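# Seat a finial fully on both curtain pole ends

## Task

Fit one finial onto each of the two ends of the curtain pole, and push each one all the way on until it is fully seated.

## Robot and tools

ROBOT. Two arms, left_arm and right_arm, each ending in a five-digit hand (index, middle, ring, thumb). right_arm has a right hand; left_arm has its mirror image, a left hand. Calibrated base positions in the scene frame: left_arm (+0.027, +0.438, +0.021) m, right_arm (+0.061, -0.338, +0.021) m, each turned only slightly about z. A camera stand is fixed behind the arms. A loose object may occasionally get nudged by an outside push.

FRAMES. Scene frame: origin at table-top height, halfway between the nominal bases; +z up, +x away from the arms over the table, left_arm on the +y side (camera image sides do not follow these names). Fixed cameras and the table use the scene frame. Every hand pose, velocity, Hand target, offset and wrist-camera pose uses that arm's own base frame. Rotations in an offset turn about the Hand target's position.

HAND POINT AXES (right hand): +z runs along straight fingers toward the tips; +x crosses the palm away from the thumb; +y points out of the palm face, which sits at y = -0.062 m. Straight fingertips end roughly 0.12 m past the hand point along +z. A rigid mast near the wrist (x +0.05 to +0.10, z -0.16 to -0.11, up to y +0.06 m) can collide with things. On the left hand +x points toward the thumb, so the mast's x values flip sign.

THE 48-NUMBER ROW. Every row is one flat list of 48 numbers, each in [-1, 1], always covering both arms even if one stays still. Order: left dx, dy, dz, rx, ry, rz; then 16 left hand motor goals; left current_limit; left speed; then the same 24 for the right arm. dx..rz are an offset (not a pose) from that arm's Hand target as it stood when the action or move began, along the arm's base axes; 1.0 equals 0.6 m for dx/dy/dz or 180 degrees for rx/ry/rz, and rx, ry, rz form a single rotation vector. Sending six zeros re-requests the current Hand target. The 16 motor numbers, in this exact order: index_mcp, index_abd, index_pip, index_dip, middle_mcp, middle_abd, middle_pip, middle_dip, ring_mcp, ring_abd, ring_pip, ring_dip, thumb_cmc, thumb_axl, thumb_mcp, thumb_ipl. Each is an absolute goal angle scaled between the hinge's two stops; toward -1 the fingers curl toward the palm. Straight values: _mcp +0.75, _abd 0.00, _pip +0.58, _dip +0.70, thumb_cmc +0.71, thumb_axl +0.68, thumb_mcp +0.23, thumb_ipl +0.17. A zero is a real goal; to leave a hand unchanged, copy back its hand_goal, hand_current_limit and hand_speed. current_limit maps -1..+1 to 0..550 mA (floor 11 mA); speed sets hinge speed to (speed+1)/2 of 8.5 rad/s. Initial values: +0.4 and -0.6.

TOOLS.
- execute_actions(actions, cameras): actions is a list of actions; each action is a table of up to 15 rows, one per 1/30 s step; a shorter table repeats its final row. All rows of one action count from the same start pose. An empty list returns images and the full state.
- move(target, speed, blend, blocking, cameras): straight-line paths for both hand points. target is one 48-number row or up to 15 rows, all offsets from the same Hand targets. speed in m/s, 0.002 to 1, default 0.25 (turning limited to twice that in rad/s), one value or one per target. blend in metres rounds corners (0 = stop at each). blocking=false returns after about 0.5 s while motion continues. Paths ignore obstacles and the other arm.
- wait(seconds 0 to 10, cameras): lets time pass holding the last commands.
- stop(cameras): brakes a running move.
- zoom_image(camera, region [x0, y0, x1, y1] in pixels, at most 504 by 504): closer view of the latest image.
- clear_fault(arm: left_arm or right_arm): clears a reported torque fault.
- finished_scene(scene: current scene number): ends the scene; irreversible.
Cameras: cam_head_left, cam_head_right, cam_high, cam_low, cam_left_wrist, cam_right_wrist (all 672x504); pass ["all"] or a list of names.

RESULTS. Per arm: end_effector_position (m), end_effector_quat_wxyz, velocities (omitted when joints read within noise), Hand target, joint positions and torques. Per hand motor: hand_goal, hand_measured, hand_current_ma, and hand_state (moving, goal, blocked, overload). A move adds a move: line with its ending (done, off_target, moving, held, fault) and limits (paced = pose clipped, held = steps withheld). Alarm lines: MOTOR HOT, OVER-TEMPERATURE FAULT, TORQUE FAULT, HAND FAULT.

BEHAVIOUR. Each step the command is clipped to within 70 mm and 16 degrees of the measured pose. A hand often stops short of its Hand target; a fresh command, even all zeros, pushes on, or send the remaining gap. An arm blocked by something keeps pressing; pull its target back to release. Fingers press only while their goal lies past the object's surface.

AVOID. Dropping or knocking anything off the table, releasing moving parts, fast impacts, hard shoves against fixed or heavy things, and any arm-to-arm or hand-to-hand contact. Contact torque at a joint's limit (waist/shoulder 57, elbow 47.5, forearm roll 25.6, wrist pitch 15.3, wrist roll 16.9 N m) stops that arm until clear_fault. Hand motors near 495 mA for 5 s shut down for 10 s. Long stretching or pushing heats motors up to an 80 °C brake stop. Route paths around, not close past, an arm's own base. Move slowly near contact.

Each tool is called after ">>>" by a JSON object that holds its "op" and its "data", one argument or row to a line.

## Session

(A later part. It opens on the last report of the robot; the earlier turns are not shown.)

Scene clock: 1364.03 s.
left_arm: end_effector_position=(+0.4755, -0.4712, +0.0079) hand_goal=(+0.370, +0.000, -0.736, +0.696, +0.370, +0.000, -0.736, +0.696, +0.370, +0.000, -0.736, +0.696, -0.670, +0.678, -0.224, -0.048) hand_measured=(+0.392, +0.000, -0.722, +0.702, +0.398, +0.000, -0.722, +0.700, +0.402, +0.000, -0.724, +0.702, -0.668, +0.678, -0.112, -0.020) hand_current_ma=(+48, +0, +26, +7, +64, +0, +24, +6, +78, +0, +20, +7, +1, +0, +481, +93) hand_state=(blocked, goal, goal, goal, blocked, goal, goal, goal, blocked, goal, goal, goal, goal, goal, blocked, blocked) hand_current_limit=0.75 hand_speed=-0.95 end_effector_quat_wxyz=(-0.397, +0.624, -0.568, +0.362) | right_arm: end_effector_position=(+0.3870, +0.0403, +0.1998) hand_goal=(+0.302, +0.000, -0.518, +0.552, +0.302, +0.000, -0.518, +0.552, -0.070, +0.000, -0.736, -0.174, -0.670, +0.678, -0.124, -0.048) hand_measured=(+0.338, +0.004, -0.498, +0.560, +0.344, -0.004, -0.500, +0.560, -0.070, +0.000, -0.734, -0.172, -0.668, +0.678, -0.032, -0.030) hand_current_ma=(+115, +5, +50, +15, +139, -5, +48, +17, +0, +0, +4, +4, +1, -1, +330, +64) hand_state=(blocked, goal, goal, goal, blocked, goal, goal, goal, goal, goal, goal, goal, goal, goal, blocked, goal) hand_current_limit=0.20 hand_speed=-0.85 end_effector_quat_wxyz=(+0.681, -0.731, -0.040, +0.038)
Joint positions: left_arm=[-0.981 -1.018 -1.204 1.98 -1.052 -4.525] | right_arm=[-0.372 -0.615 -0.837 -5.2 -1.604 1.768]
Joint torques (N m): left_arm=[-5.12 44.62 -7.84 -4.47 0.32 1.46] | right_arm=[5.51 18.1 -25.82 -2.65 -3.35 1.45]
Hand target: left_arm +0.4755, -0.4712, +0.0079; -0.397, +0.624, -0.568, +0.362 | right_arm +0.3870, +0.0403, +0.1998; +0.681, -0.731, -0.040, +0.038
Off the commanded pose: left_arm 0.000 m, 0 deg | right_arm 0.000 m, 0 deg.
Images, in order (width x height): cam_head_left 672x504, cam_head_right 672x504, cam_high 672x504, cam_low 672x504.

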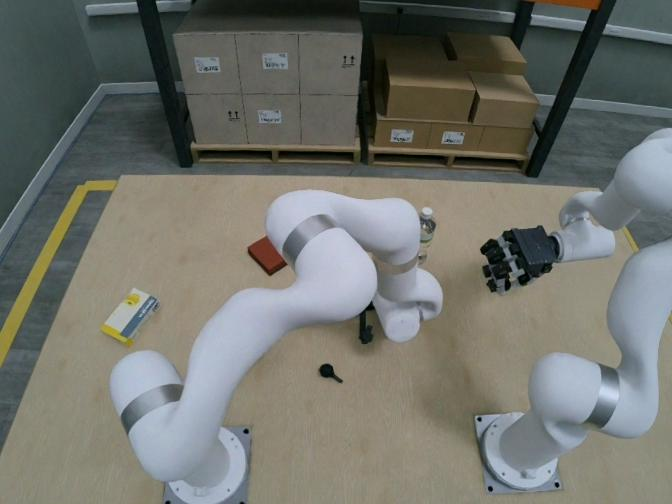

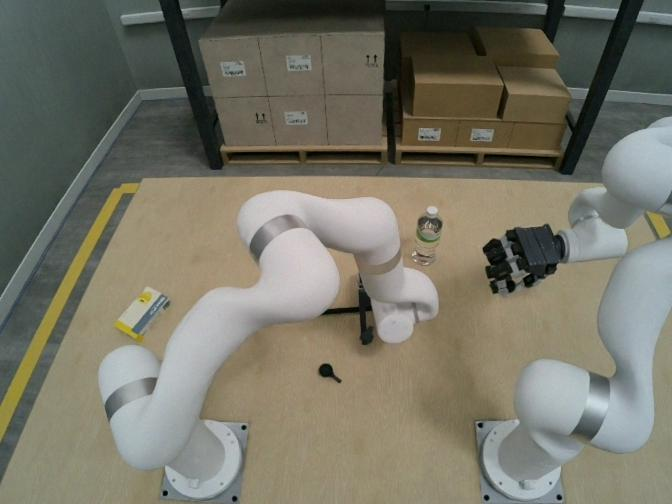

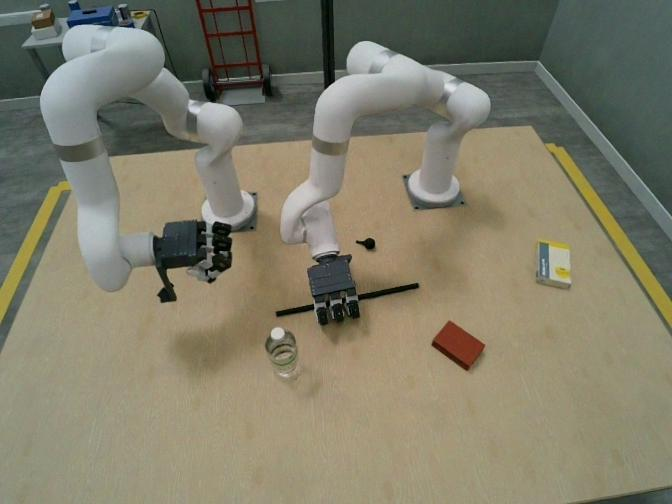

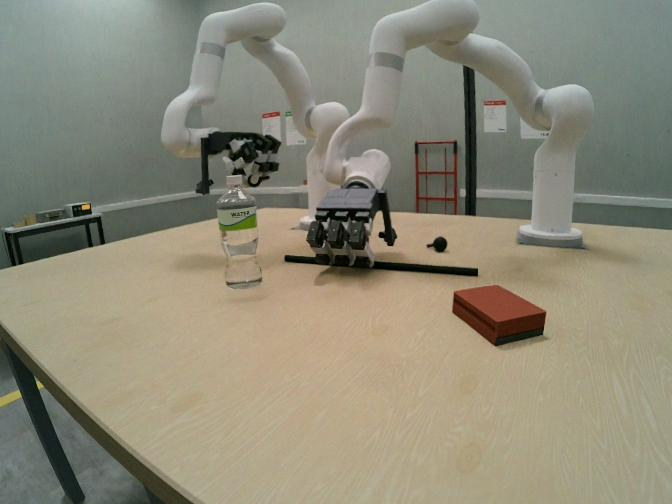

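>>> {"op": "move", "data": {
  "target": [0,0,-0.0048,0,0,0, 0.370,0,-0.737,0.696, 0.370,0,-0.737,0.696, 0.370,0,-0.737,0.696, -0.671,0.677,-0.18,-0.049, 0.4,-0.9, 0.118,0.1458,-0.2373,-0.077,-0.0101,0.0117, 0.302,0,-0.518,0.552, 0.302,0,-0.518,0.552, -0.07,0,-0.736,-0.174, -0.67,0.678,-0.124,-0.048, 0.2,-0.85],
  "speed": 0.1,
  "cameras": ["cam_left_wrist","cam_right_wrist","cam_low","cam_high"]
}}

>>> {"op": "zoom_image", "data": {
  "camera": "cam_right_wrist",
  "region": [300, 0, 672, 280]
}}

>>> {"op": "zoom_image", "data": {
  "camera": "cam_left_wrist",
  "region": [0, 150, 300, 400]
}}

>>> {"op": "zoom_image", "data": {
  "camera": "cam_low",
  "region": [200, 170, 380, 290]
}}

Scene clock: 1514.70 s.
left_arm: end_effector_position=(+0.4755, -0.4712, +0.0051) hand_goal=(+0.370, +0.000, -0.736, +0.696, +0.370, +0.000, -0.736, +0.696, +0.370, +0.000, -0.736, +0.696, -0.670, +0.678, -0.180, -0.048) hand_measured=(+0.390, +0.000, -0.752, +0.688, +0.394, +0.000, -0.754, +0.686, +0.400, +0.000, -0.754, +0.684, -0.668, +0.678, -0.102, -0.016) hand_current_ma=(+44, +0, -30, -13, +56, +0, -33, -14, +70, +0, -31, -20, +1, +0, +334, +108) hand_state=(blocked, goal, goal, goal, blocked, goal, goal, goal, blocked, goal, goal, goal, goal, goal, blocked, blocked) hand_current_limit=0.40 hand_speed=-0.90 end_effector_quat_wxyz=(-0.397, +0.624, -0.567, +0.362) | right_arm: end_effector_position=(+0.4578, +0.1278, +0.0574) hand_goal=(+0.302, +0.000, -0.518, +0.552, +0.302, +0.000, -0.518, +0.552, -0.070, +0.000, -0.736, -0.174, -0.670, +0.678, -0.124, -0.048) hand_measured=(+0.338, +0.004, -0.498, +0.560, +0.344, -0.004, -0.498, +0.560, -0.070, +0.000, -0.734, -0.172, -0.668, +0.678, -0.032, -0.030) hand_current_ma=(+115, +5, +52, +16, +138, -5, +50, +18, +0, +0, +4, +4, +2, -1, +330, +64) hand_state=(blocked, goal, goal, goal, blocked, goal, goal, goal, goal, goal, goal, goal, goal, goal, blocked, goal) hand_current_limit=0.20 hand_speed=-0.85 end_effector_quat_wxyz=(-0.586, +0.807, +0.060, -0.044)
Joint positions: left_arm=[-0.981 -1.024 -1.207 1.982 -1.053 -4.528] | right_arm=[-0.098 -0.894 -1.028 -4.998 -1.292 1.707]
Joint torques (N m): left_arm=[-4.19 15.87 -12.38 4.49 -0.89 -1.75] | right_arm=[7.12 20.71 -25.94 2.88 0.76 -0.98]
Hand target: left_arm +0.4755, -0.4712, +0.0050; -0.397, +0.624, -0.568, +0.362 | right_arm +0.4578, +0.1278, +0.0574; -0.586, +0.807, +0.060, -0.044
Off the commanded pose: left_arm 0.000 m, 0 deg | right_arm 0.000 m, 0 deg.
move: done
camera_calibration:
cam_left_wrist: T_world_to_cam=[[0.228257, 0.780171, 0.582436, 0.226672], [-0.392125, -0.473895, 0.788455, -0.0881956], [0.891143, -0.408358, 0.197755, -0.493939], [0, 0, 0, 1]] pos_world=[0.353848, -0.420343, 0.035195]
cam_right_wrist: T_world_to_cam=[[-0.710709, -0.344845, -0.613168, 0.426843], [-0.361301, -0.568951, 0.738753, 0.149626], [-0.603617, 0.746577, 0.279766, 0.292691], [0, 0, 0, 1]] pos_world=[0.534095, 0.013808, 0.0693044]
Images, in order (width x height): cam_high 672x504, cam_low 672x504, cam_left_wrist 672x504, cam_right_wrist 672x504.

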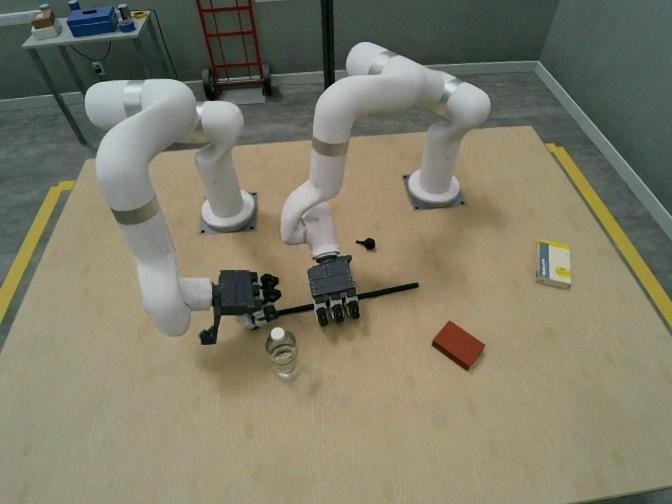

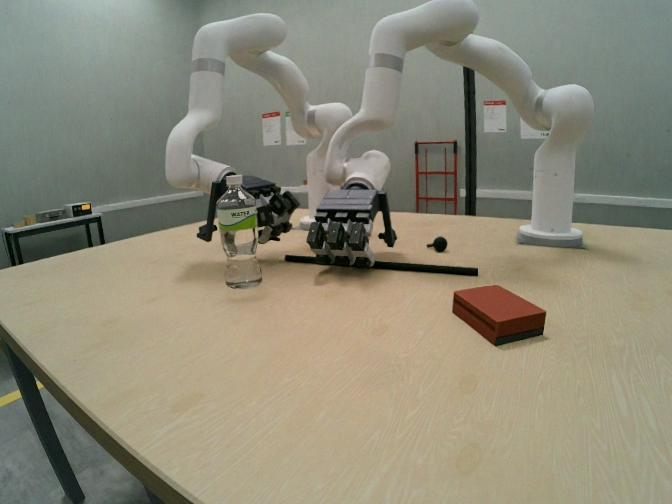

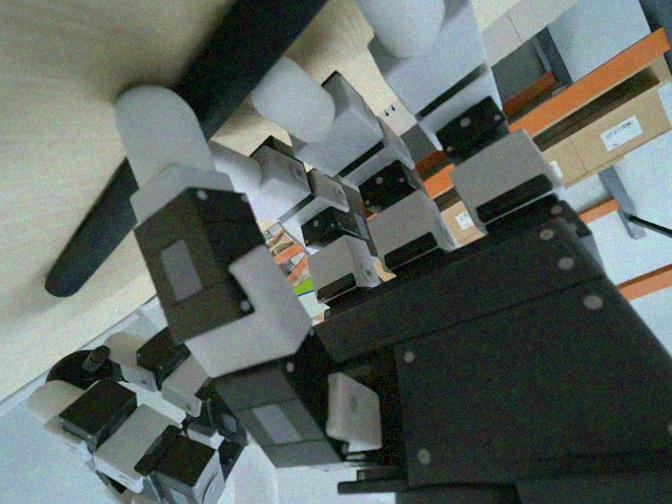

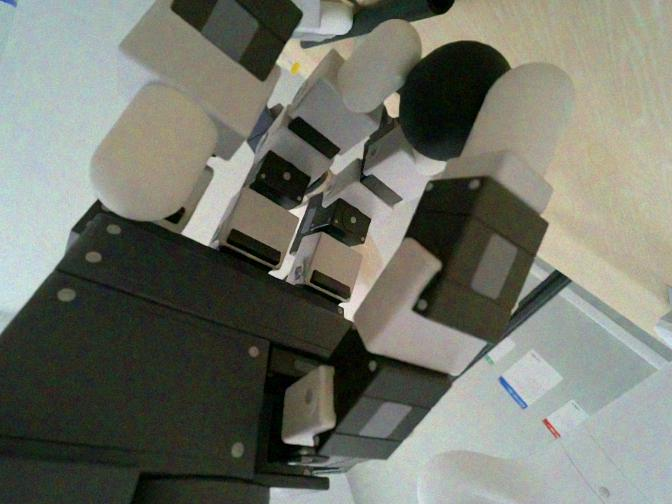

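Scaled by 1.355 from the camera's 672x504 image, which has a finer 960x720 frame.

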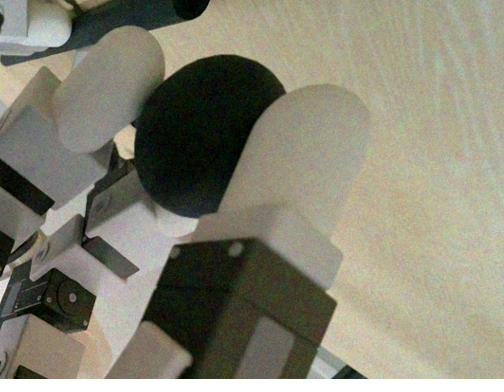

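Scaled by 1.680 from the camera's 672x504 image, which has a finer 960x720 frame.

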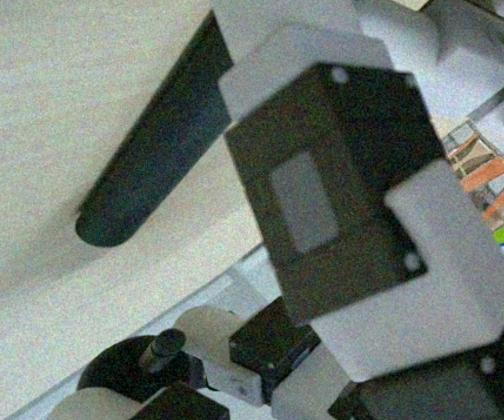

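Scaled by 2.800 from the camera's 672x504 image, which has a finer 960x720 frame.

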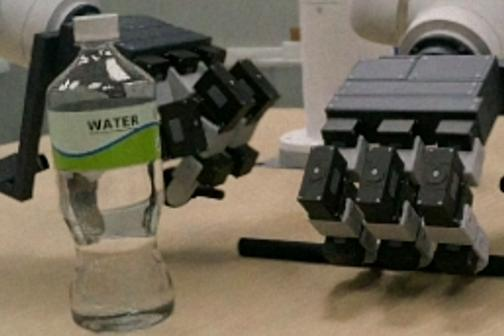

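>>> {"op": "move", "data": {
  "target": [0,0,0,0,0,0, 0.370,0,-0.737,0.696, 0.370,0,-0.737,0.696, 0.370,0,-0.737,0.696, -0.671,0.677,-0.18,-0.049, 0.4,-0.9, 0,0,-0.05,0,0,0, 0.302,0,-0.518,0.552, 0.302,0,-0.518,0.552, -0.07,0,-0.736,-0.174, -0.67,0.678,-0.124,-0.048, 0.2,-0.85],
  "speed": 0.08,
  "cameras": ["cam_left_wrist","cam_right_wrist","cam_low","cam_high"]
}}

>>> {"op": "zoom_image", "data": {
  "camera": "cam_right_wrist",
  "region": [300, 0, 600, 200]
}}

>>> {"op": "zoom_image", "data": {
  "camera": "cam_left_wrist",
  "region": [0, 200, 200, 400]
}}

>>> {"op": "zoom_image", "data": {
  "camera": "cam_low",
  "region": [240, 210, 360, 280]
}}

>>> {"op": "zoom_image", "data": {
  "camera": "cam_high",
  "region": [210, 260, 330, 350]
}}

Scene clock: 1542.57 s.
left_arm: end_effector_position=(+0.4755, -0.4712, +0.0051) hand_goal=(+0.370, +0.000, -0.736, +0.696, +0.370, +0.000, -0.736, +0.696, +0.370, +0.000, -0.736, +0.696, -0.670, +0.678, -0.180, -0.048) hand_measured=(+0.390, +0.000, -0.752, +0.688, +0.394, +0.000, -0.754, +0.686, +0.400, +0.000, -0.754, +0.684, -0.668, +0.678, -0.102, -0.016) hand_current_ma=(+44, +0, -30, -13, +56, +0, -33, -14, +70, +0, -32, -20, +1, +0, +334, +109) hand_state=(blocked, goal, goal, goal, blocked, goal, goal, goal, blocked, goal, goal, goal, goal, goal, blocked, blocked) hand_current_limit=0.40 hand_speed=-0.90 end_effector_quat_wxyz=(-0.397, +0.624, -0.567, +0.362) | right_arm: end_effector_position=(+0.4578, +0.1278, +0.0274) hand_goal=(+0.302, +0.000, -0.518, +0.552, +0.302, +0.000, -0.518, +0.552, -0.070, +0.000, -0.736, -0.174, -0.670, +0.678, -0.124, -0.048) hand_measured=(+0.338, +0.004, -0.498, +0.560, +0.344, -0.004, -0.498, +0.560, -0.070, +0.000, -0.734, -0.172, -0.668, +0.678, -0.032, -0.030) hand_current_ma=(+115, +5, +52, +16, +138, -5, +50, +18, +0, +0, +4, +4, +2, -1, +330, +64) hand_state=(blocked, goal, goal, goal, blocked, goal, goal, goal, goal, goal, goal, goal, goal, goal, blocked, goal) hand_current_limit=0.20 hand_speed=-0.85 end_effector_quat_wxyz=(-0.586, +0.807, +0.060, -0.044)
Joint positions: left_arm=[-0.981 -1.024 -1.207 1.982 -1.053 -4.528] | right_arm=[-0.098 -0.964 -1.058 -4.987 -1.28 1.667]
Joint torques (N m): left_arm=[-5.28 16.48 -12.24 4.86 2.58 -1.63] | right_arm=[2.67 23.23 -24.95 2.37 0.92 -1.1]
Hand target: left_arm +0.4755, -0.4712, +0.0050; -0.397, +0.624, -0.568, +0.362 | right_arm +0.4578, +0.1278, +0.0274; -0.586, +0.807, +0.060, -0.044
Off the commanded pose: left_arm 0.000 m, 0 deg | right_arm 0.000 m, 0 deg.
move: done
camera_calibration:
cam_left_wrist: T_world_to_cam=[[0.228257, 0.780171, 0.582436, 0.226672], [-0.392125, -0.473895, 0.788455, -0.0881956], [0.891143, -0.408358, 0.197755, -0.493939], [0, 0, 0, 1]] pos_world=[0.353848, -0.420343, 0.035195]
cam_right_wrist: T_world_to_cam=[[-0.710709, -0.344845, -0.613168, 0.408482], [-0.361301, -0.568951, 0.738753, 0.171846], [-0.603617, 0.746577, 0.279766, 0.301009], [0, 0, 0, 1]] pos_world=[0.534095, 0.013908, 0.0393044]
Images, in order (width x height): cam_high 672x504, cam_low 672x504, cam_left_wrist 672x504, cam_right_wrist 672x504.

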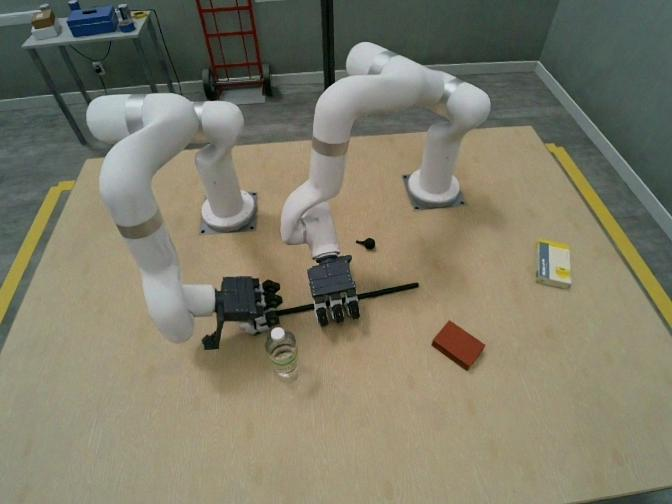

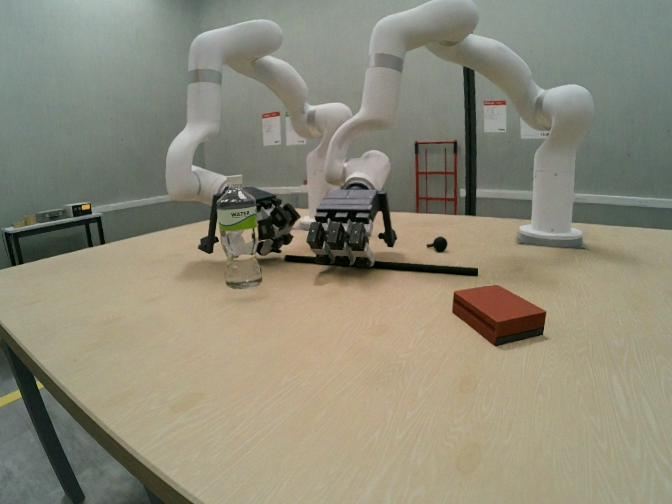

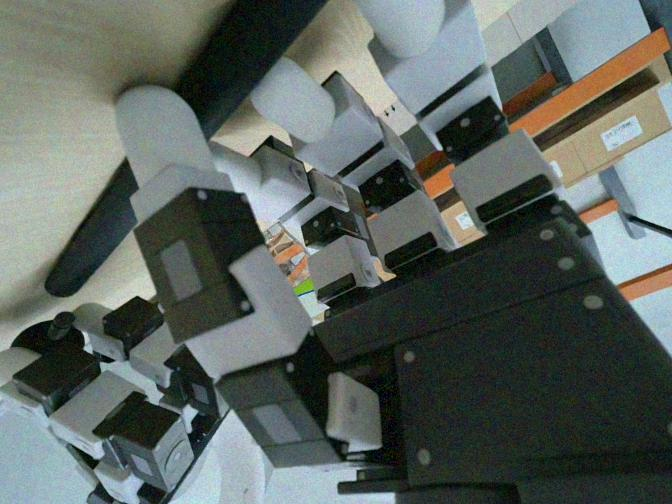

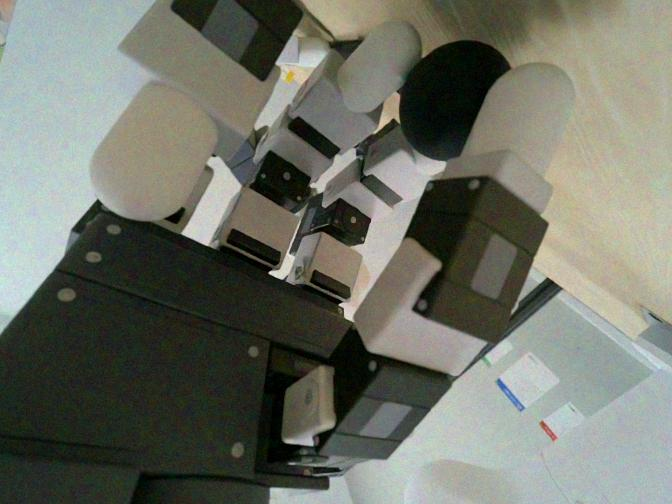

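Scaled by 1.680 from the camera's 672x504 image, which has a finer 960x720 frame.

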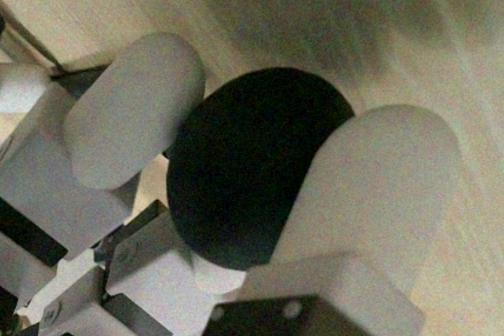

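Scaled by 2.520 from the camera's 672x504 image, which has a finer 960x720 frame.

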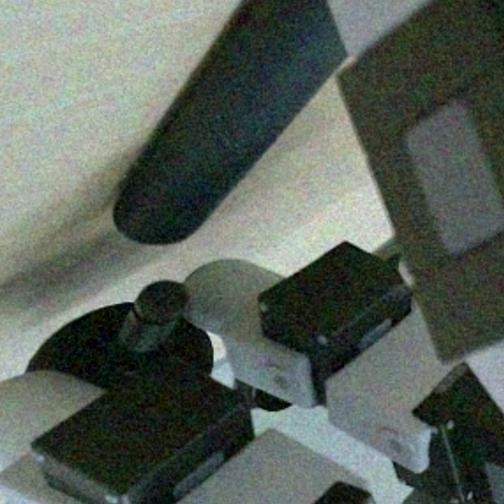

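Scaled by 4.200 from the camera's 672x504 image, which has a finer 960x720 frame.

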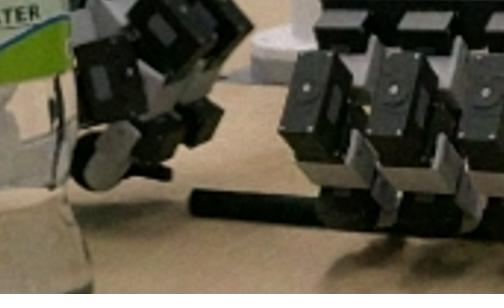

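Scaled by 4.200 from the camera's 672x504 image, which has a finer 960x720 frame.

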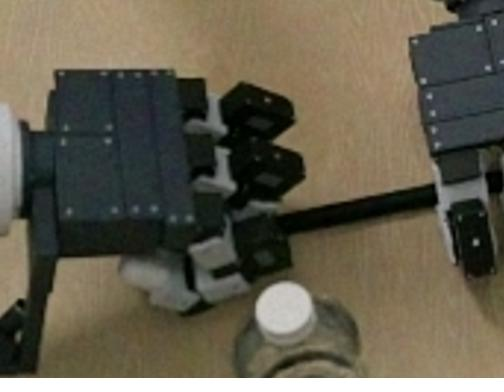

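>>> {"op": "move", "data": {
  "target": [0,0,0,0,0,0, 0.370,0,-0.737,0.696, 0.370,0,-0.737,0.696, 0.370,0,-0.737,0.696, -0.671,0.677,-0.18,-0.049, 0.4,-0.9, 0,0,-0.0135,0,0,0, 0.302,0,-0.518,0.552, 0.302,0,-0.518,0.552, -0.07,0,-0.736,-0.174, -0.67,0.678,-0.124,-0.048, 0.2,-0.85],
  "speed": 0.05,
  "cameras": ["cam_left_wrist","cam_right_wrist","cam_low"]
}}

>>> {"op": "zoom_image", "data": {
  "camera": "cam_left_wrist",
  "region": [0, 240, 120, 360]
}}

>>> {"op": "zoom_image", "data": {
  "camera": "cam_low",
  "region": [250, 225, 330, 275]
}}

Scene clock: 1597.63 s.
left_arm: end_effector_position=(+0.4755, -0.4712, +0.0050) hand_goal=(+0.370, +0.000, -0.736, +0.696, +0.370, +0.000, -0.736, +0.696, +0.370, +0.000, -0.736, +0.696, -0.670, +0.678, -0.180, -0.048) hand_measured=(+0.390, +0.000, -0.752, +0.688, +0.394, +0.000, -0.754, +0.686, +0.400, +0.000, -0.754, +0.684, -0.668, +0.678, -0.102, -0.016) hand_current_ma=(+44, +0, -30, -13, +56, +0, -33, -14, +70, +0, -32, -20, +1, +0, +334, +109) hand_state=(blocked, goal, goal, goal, blocked, goal, goal, goal, blocked, goal, goal, goal, goal, goal, blocked, blocked) hand_current_limit=0.40 hand_speed=-0.90 end_effector_quat_wxyz=(-0.397, +0.624, -0.568, +0.362) | right_arm: end_effector_position=(+0.4578, +0.1278, +0.0193) hand_goal=(+0.302, +0.000, -0.518, +0.552, +0.302, +0.000, -0.518, +0.552, -0.070, +0.000, -0.736, -0.174, -0.670, +0.678, -0.124, -0.048) hand_measured=(+0.338, +0.004, -0.498, +0.560, +0.344, -0.004, -0.498, +0.560, -0.070, +0.000, -0.734, -0.172, -0.668, +0.678, -0.032, -0.030) hand_current_ma=(+115, +5, +52, +16, +138, -5, +50, +18, +0, +0, +4, +4, +2, -1, +330, +64) hand_state=(blocked, goal, goal, goal, blocked, goal, goal, goal, goal, goal, goal, goal, goal, goal, blocked, goal) hand_current_limit=0.20 hand_speed=-0.85 end_effector_quat_wxyz=(-0.586, +0.807, +0.060, -0.044)
Joint positions: left_arm=[-0.981 -1.024 -1.207 1.982 -1.053 -4.528] | right_arm=[-0.098 -0.983 -1.067 -4.984 -1.278 1.656]
Joint torques (N m): left_arm=[-4.35 15.98 -11.04 3.99 3.35 -1.64] | right_arm=[2.74 23.26 -24.62 2.29 0.66 -1.35]
Hand target: left_arm +0.4755, -0.4712, +0.0050; -0.397, +0.624, -0.568, +0.362 | right_arm +0.4578, +0.1278, +0.0193; -0.586, +0.807, +0.060, -0.044
Off the commanded pose: left_arm 0.000 m, 0 deg | right_arm 0.000 m, 0 deg.
move: done
camera_calibration:
cam_left_wrist: T_world_to_cam=[[0.228289, 0.78021, 0.582372, 0.226679], [-0.392106, -0.473832, 0.788502, -0.0881772], [0.891144, -0.408358, 0.197754, -0.493939], [0, 0, 0, 1]] pos_world=[0.353848, -0.420343, 0.0351951]
cam_right_wrist: T_world_to_cam=[[-0.710709, -0.344845, -0.613168, 0.403516], [-0.361301, -0.568951, 0.738753, 0.17783], [-0.603617, 0.746577, 0.279766, 0.303276], [0, 0, 0, 1]] pos_world=[0.534095, 0.013908, 0.0312044]
Images, in order (width x height): cam_low 672x504, cam_left_wrist 672x504, cam_right_wrist 672x504.

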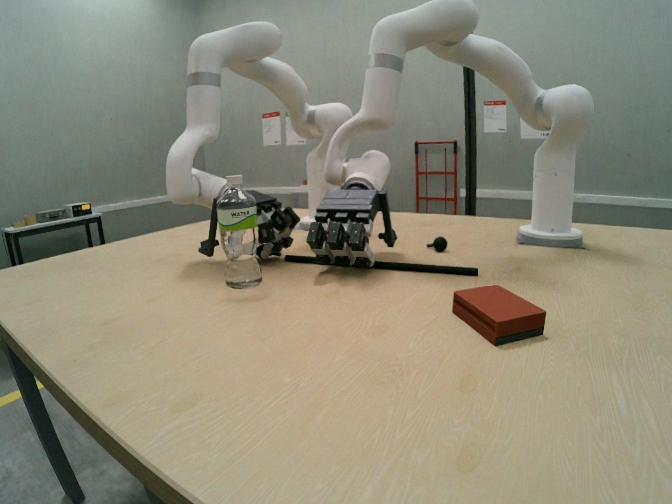

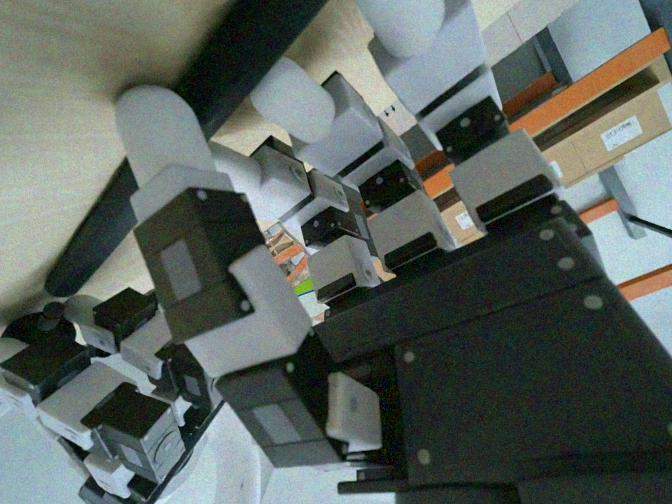

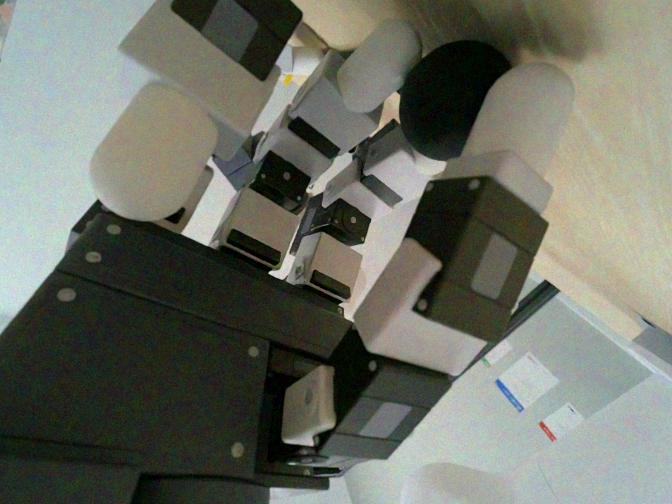

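Scaled by 4.200 from the camera's 672x504 image, which has a finer 960x720 frame.

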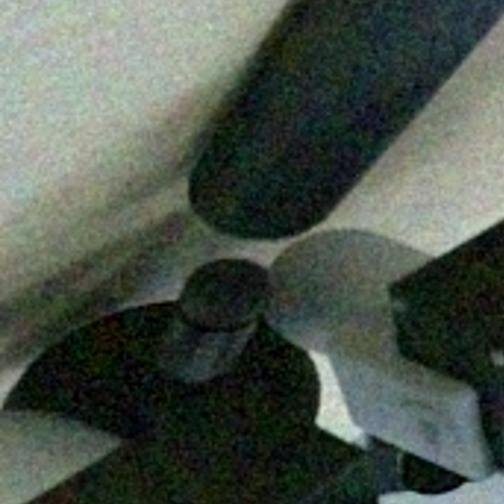

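Scaled by 6.300 from the camera's 672x504 image, which has a finer 960x720 frame.

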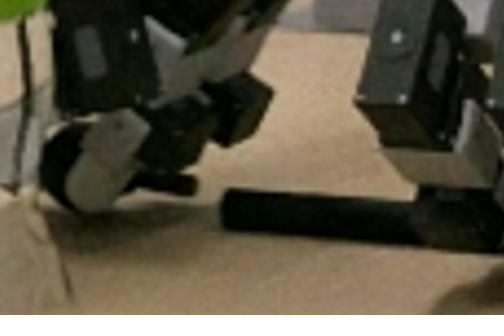

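>>> {"op": "move", "data": {
  "target": [0,0,0,0,0,0, 0.370,0,-0.737,0.696, 0.370,0,-0.737,0.696, 0.370,0,-0.737,0.696, -0.671,0.677,-0.18,-0.049, 0.4,-0.9, 0.0033,0.0235,-0.0067,-0.0604,-0.009,0, 0.302,0,-0.518,0.552, 0.302,0,-0.518,0.552, -0.07,0,-0.736,-0.174, -0.67,0.678,-0.124,-0.048, 0.2,-0.85],
  "speed": 0.04,
  "cameras": ["cam_left_wrist","cam_right_wrist","cam_low","cam_high"]
}}

>>> {"op": "zoom_image", "data": {
  "camera": "cam_left_wrist",
  "region": [0, 240, 120, 360]
}}

>>> {"op": "zoom_image", "data": {
  "camera": "cam_low",
  "region": [250, 225, 330, 275]
}}

>>> {"op": "zoom_image", "data": {
  "camera": "cam_right_wrist",
  "region": [280, 0, 480, 150]
}}

Scene clock: 1668.00 s.
left_arm: end_effector_position=(+0.4755, -0.4712, +0.0050) hand_goal=(+0.370, +0.000, -0.736, +0.696, +0.370, +0.000, -0.736, +0.696, +0.370, +0.000, -0.736, +0.696, -0.670, +0.678, -0.180, -0.048) hand_measured=(+0.390, +0.000, -0.752, +0.688, +0.394, +0.000, -0.754, +0.686, +0.400, +0.000, -0.754, +0.684, -0.668, +0.678, -0.102, -0.016) hand_current_ma=(+44, +0, -30, -13, +56, +0, -33, -14, +70, +0, -32, -20, +1, +0, +334, +109) hand_state=(blocked, goal, goal, goal, blocked, goal, goal, goal, blocked, goal, goal, goal, goal, goal, blocked, blocked) hand_current_limit=0.40 hand_speed=-0.90 end_effector_quat_wxyz=(-0.397, +0.624, -0.568, +0.362) | right_arm: end_effector_position=(+0.4597, +0.1419, +0.0153) hand_goal=(+0.302, +0.000, -0.518, +0.552, +0.302, +0.000, -0.518, +0.552, -0.070, +0.000, -0.736, -0.174, -0.670, +0.678, -0.124, -0.048) hand_measured=(+0.338, +0.004, -0.498, +0.560, +0.344, -0.004, -0.498, +0.560, -0.070, +0.000, -0.734, -0.172, -0.668, +0.678, -0.032, -0.030) hand_current_ma=(+115, +5, +53, +16, +138, -5, +51, +18, +0, +0, +4, +4, +2, -1, +330, +64) hand_state=(blocked, goal, blocked, goal, blocked, goal, goal, goal, goal, goal, goal, goal, goal, goal, blocked, goal) hand_current_limit=0.20 hand_speed=-0.85 end_effector_quat_wxyz=(-0.506, +0.859, +0.063, -0.038)
Joint positions: left_arm=[-0.981 -1.024 -1.207 1.982 -1.053 -4.528] | right_arm=[-0.008 -0.911 -1.023 -4.928 -1.085 1.696]
Joint torques (N m): left_arm=[-3.22 17.52 -9.29 4.62 3.41 -1.49] | right_arm=[6.75 44.44 -7.51 2.66 1.07 1.47]
Hand target: left_arm +0.4755, -0.4712, +0.0050; -0.397, +0.624, -0.568, +0.362 | right_arm +0.4597, +0.1419, +0.0153; -0.506, +0.859, +0.063, -0.038
Off the commanded pose: left_arm 0.000 m, 0 deg | right_arm 0.000 m, 0 deg.
move: done
camera_calibration:
cam_left_wrist: T_world_to_cam=[[0.228289, 0.78021, 0.582372, 0.226679], [-0.392106, -0.473832, 0.788502, -0.0881772], [0.891144, -0.408358, 0.197754, -0.493939], [0, 0, 0, 1]] pos_world=[0.353848, -0.420343, 0.0351951]
cam_right_wrist: T_world_to_cam=[[-0.694101, -0.456185, -0.556883, 0.414603], [-0.383451, -0.420412, 0.822325, 0.177338], [-0.609253, 0.784315, 0.116884, 0.294861], [0, 0, 0, 1]] pos_world=[0.535422, 0.0324268, 0.0505916]
Images, in order (width x height): cam_high 672x504, cam_low 672x504, cam_left_wrist 672x504, cam_right_wrist 672x504.

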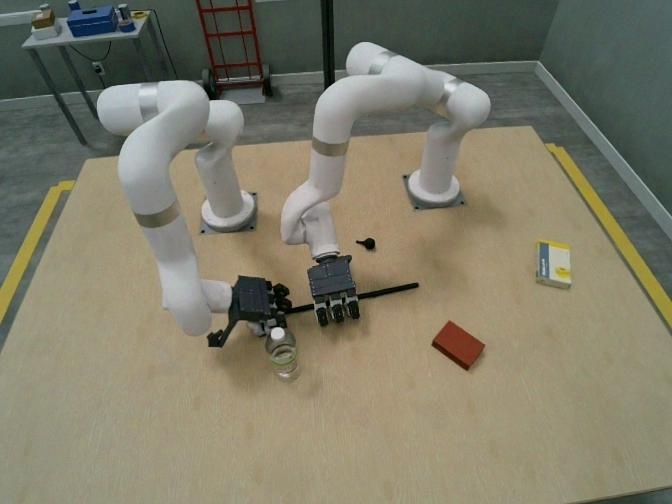

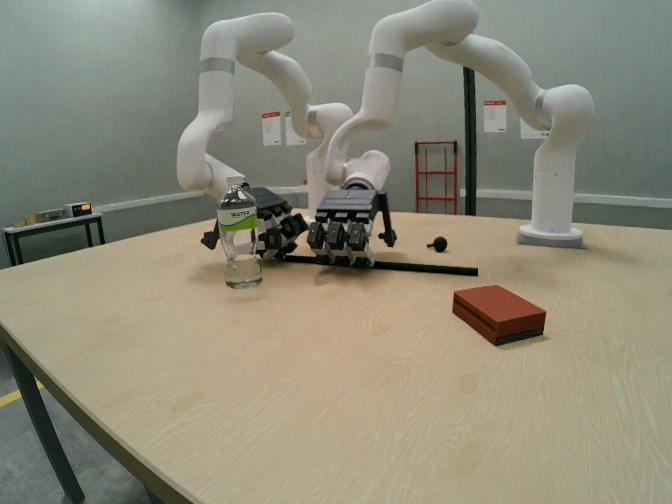

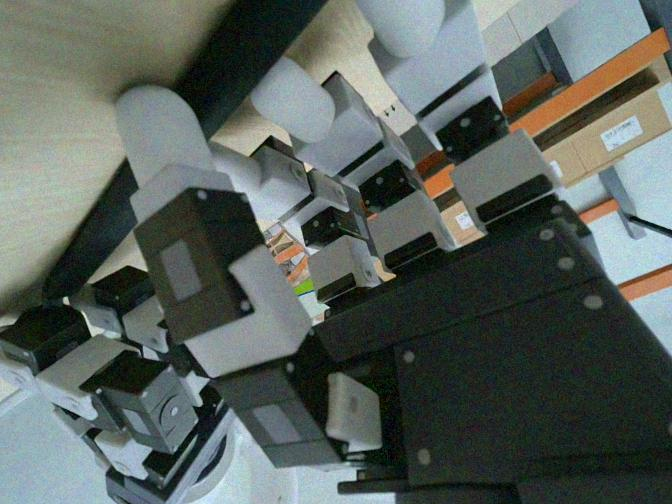

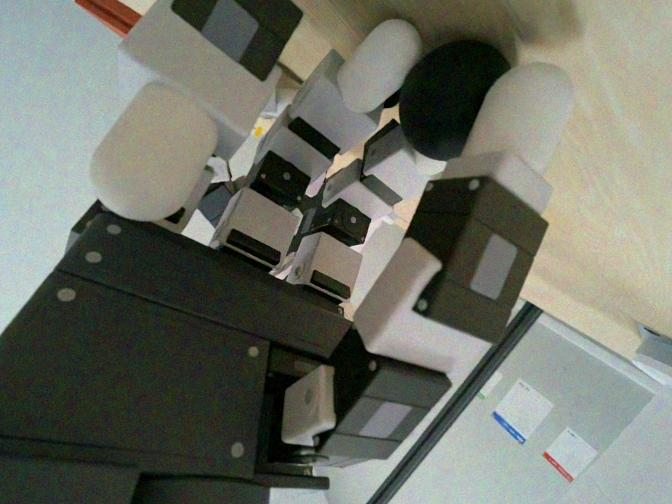

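Scaled by 4.200 from the camera's 672x504 image, which has a finer 960x720 frame.

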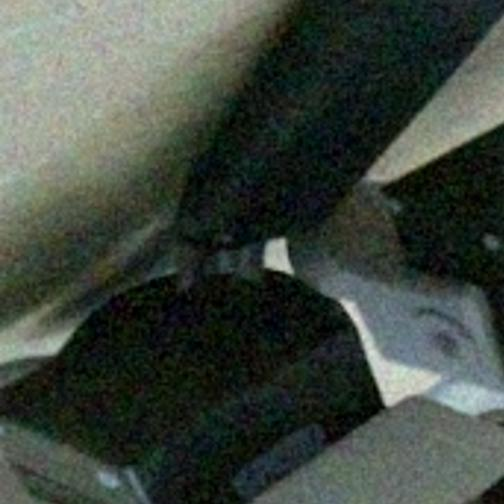

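Scaled by 6.300 from the camera's 672x504 image, which has a finer 960x720 frame.

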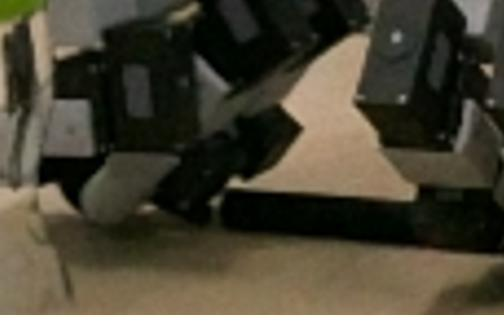

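Scaled by 2.520 from the camera's 672x504 image, which has a finer 960x720 frame.

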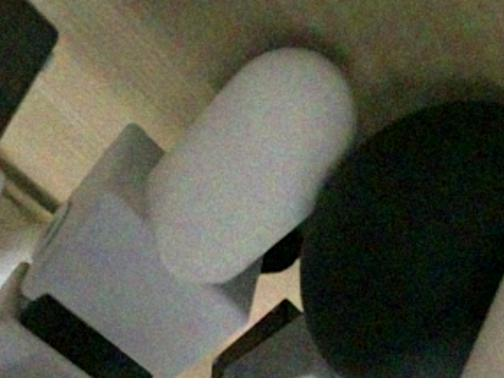

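>>> {"op": "zoom_image", "data": {
  "camera": "cam_low",
  "region": [265, 245, 305, 270]
}}

>>> {"op": "zoom_image", "data": {
  "camera": "cam_high",
  "region": [250, 270, 330, 340]
}}

>>> {"op": "zoom_image", "data": {
  "camera": "cam_left_wrist",
  "region": [20, 260, 100, 330]
}}

Scaled by 12.600 from the camera's 672x504 image, which has a finer 960x720 frame.

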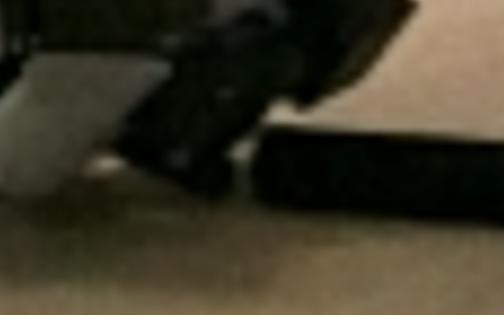

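Scaled by 6.300 from the camera's 672x504 image, which has a finer 960x720 frame.

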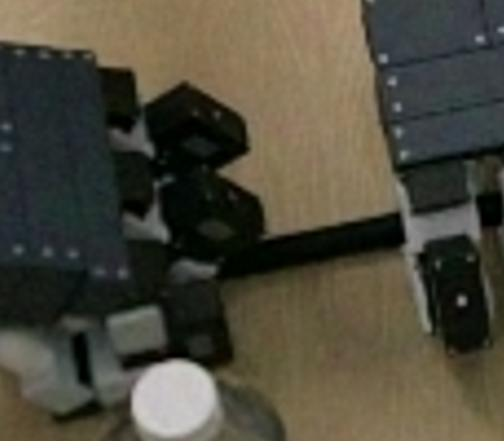

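Scaled by 6.300 from the camera's 672x504 image, which has a finer 960x720 frame.

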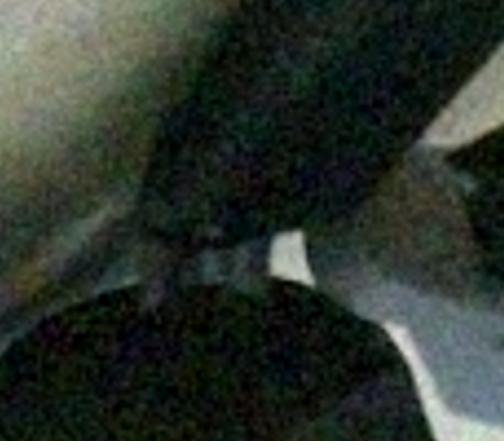

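>>> {"op": "move", "data": {
  "target": [0,0,0,0,0,0, 0.370,0,-0.737,0.696, 0.370,0,-0.737,0.696, 0.370,0,-0.737,0.696, -0.671,0.677,-0.18,-0.049, 0.4,-0.9, -0.0007,0.0050,0.0033,0,0,0, 0.302,0,-0.518,0.552, 0.302,0,-0.518,0.552, -0.07,0,-0.736,-0.174, -0.67,0.678,-0.124,-0.048, 0.2,-0.85],
  "speed": 0.03,
  "cameras": ["cam_left_wrist","cam_low"]
}}

>>> {"op": "zoom_image", "data": {
  "camera": "cam_low",
  "region": [265, 245, 305, 270]
}}

>>> {"op": "zoom_image", "data": {
  "camera": "cam_left_wrist",
  "region": [20, 260, 100, 330]
}}

Scene clock: 1705.03 s.
left_arm: end_effector_position=(+0.4755, -0.4712, +0.0050) hand_goal=(+0.370, +0.000, -0.736, +0.696, +0.370, +0.000, -0.736, +0.696, +0.370, +0.000, -0.736, +0.696, -0.670, +0.678, -0.180, -0.048) hand_measured=(+0.390, +0.000, -0.752, +0.688, +0.394, +0.000, -0.754, +0.686, +0.400, +0.000, -0.754, +0.684, -0.668, +0.678, -0.102, -0.016) hand_current_ma=(+44, +0, -30, -13, +56, +0, -33, -14, +70, +0, -32, -20, +1, +0, +334, +109) hand_state=(blocked, goal, goal, goal, blocked, goal, goal, goal, blocked, goal, goal, goal, goal, goal, blocked, blocked) hand_current_limit=0.40 hand_speed=-0.90 end_effector_quat_wxyz=(-0.397, +0.624, -0.568, +0.362) | right_arm: end_effector_position=(+0.4593, +0.1449, +0.0172) hand_goal=(+0.302, +0.000, -0.518, +0.552, +0.302, +0.000, -0.518, +0.552, -0.070, +0.000, -0.736, -0.174, -0.670, +0.678, -0.124, -0.048) hand_measured=(+0.338, +0.004, -0.498, +0.560, +0.344, -0.004, -0.498, +0.560, -0.070, +0.000, -0.734, -0.172, -0.668, +0.678, -0.032, -0.030) hand_current_ma=(+115, +5, +53, +16, +138, -5, +51, +18, +0, +0, +4, +4, +2, -1, +330, +64) hand_state=(blocked, goal, blocked, goal, blocked, goal, goal, goal, goal, goal, goal, goal, goal, goal, blocked, goal) hand_current_limit=0.20 hand_speed=-0.85 end_effector_quat_wxyz=(-0.506, +0.859, +0.063, -0.038)
Joint positions: left_arm=[-0.981 -1.024 -1.207 1.982 -1.053 -4.528] | right_arm=[-0.003 -0.906 -1.019 -4.924 -1.085 1.698]
Joint torques (N m): left_arm=[-4.29 16.48 -9.36 3.9 3.32 -1.57] | right_arm=[6.12 45.17 -7.79 2.51 0.99 1.46]
Hand target: left_arm +0.4755, -0.4712, +0.0050; -0.397, +0.624, -0.568, +0.362 | right_arm +0.4593, +0.1449, +0.0173; -0.506, +0.859, +0.063, -0.038
Off the commanded pose: left_arm 0.000 m, 0 deg | right_arm 0.000 m, 0 deg.
move: done
camera_calibration:
cam_left_wrist: T_world_to_cam=[[0.228289, 0.78021, 0.582372, 0.226679], [-0.392106, -0.473832, 0.788502, -0.0881772], [0.891144, -0.408358, 0.197754, -0.493939], [0, 0, 0, 1]] pos_world=[0.353848, -0.420343, 0.0351951]
Images, in order (width x height): cam_low 672x504, cam_left_wrist 672x504.

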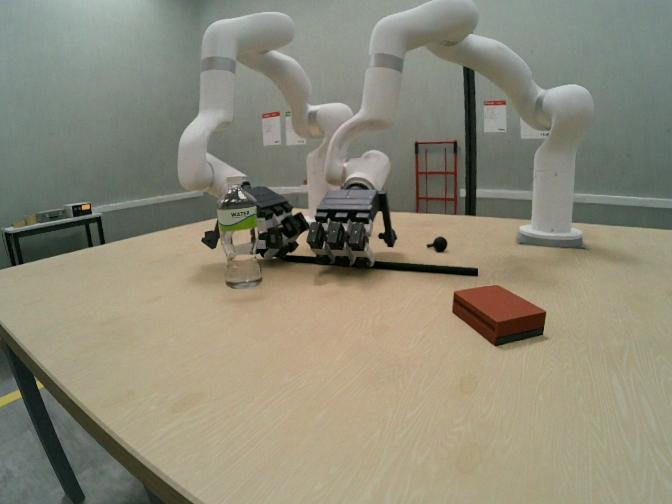

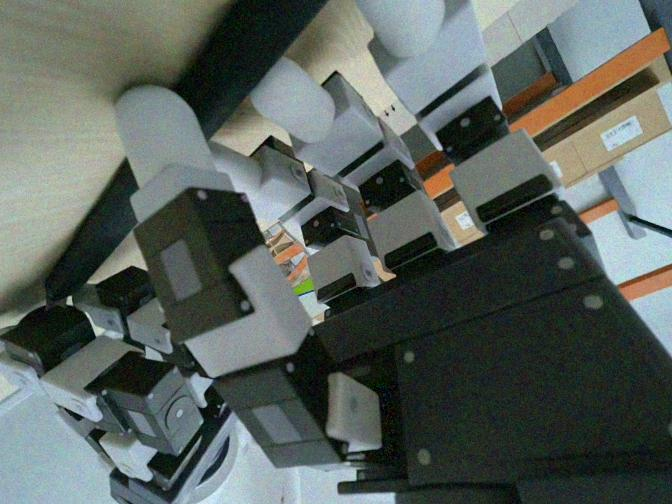

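Scaled by 12.600 from the camera's 672x504 image, which has a finer 960x720 frame.

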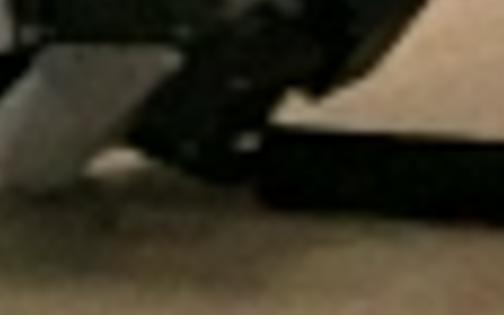

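Scaled by 6.300 from the camera's 672x504 image, which has a finer 960x720 frame.

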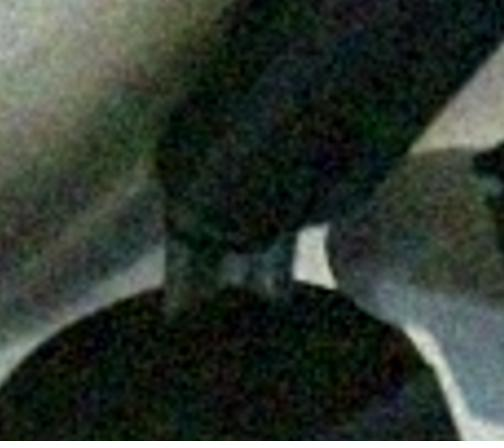

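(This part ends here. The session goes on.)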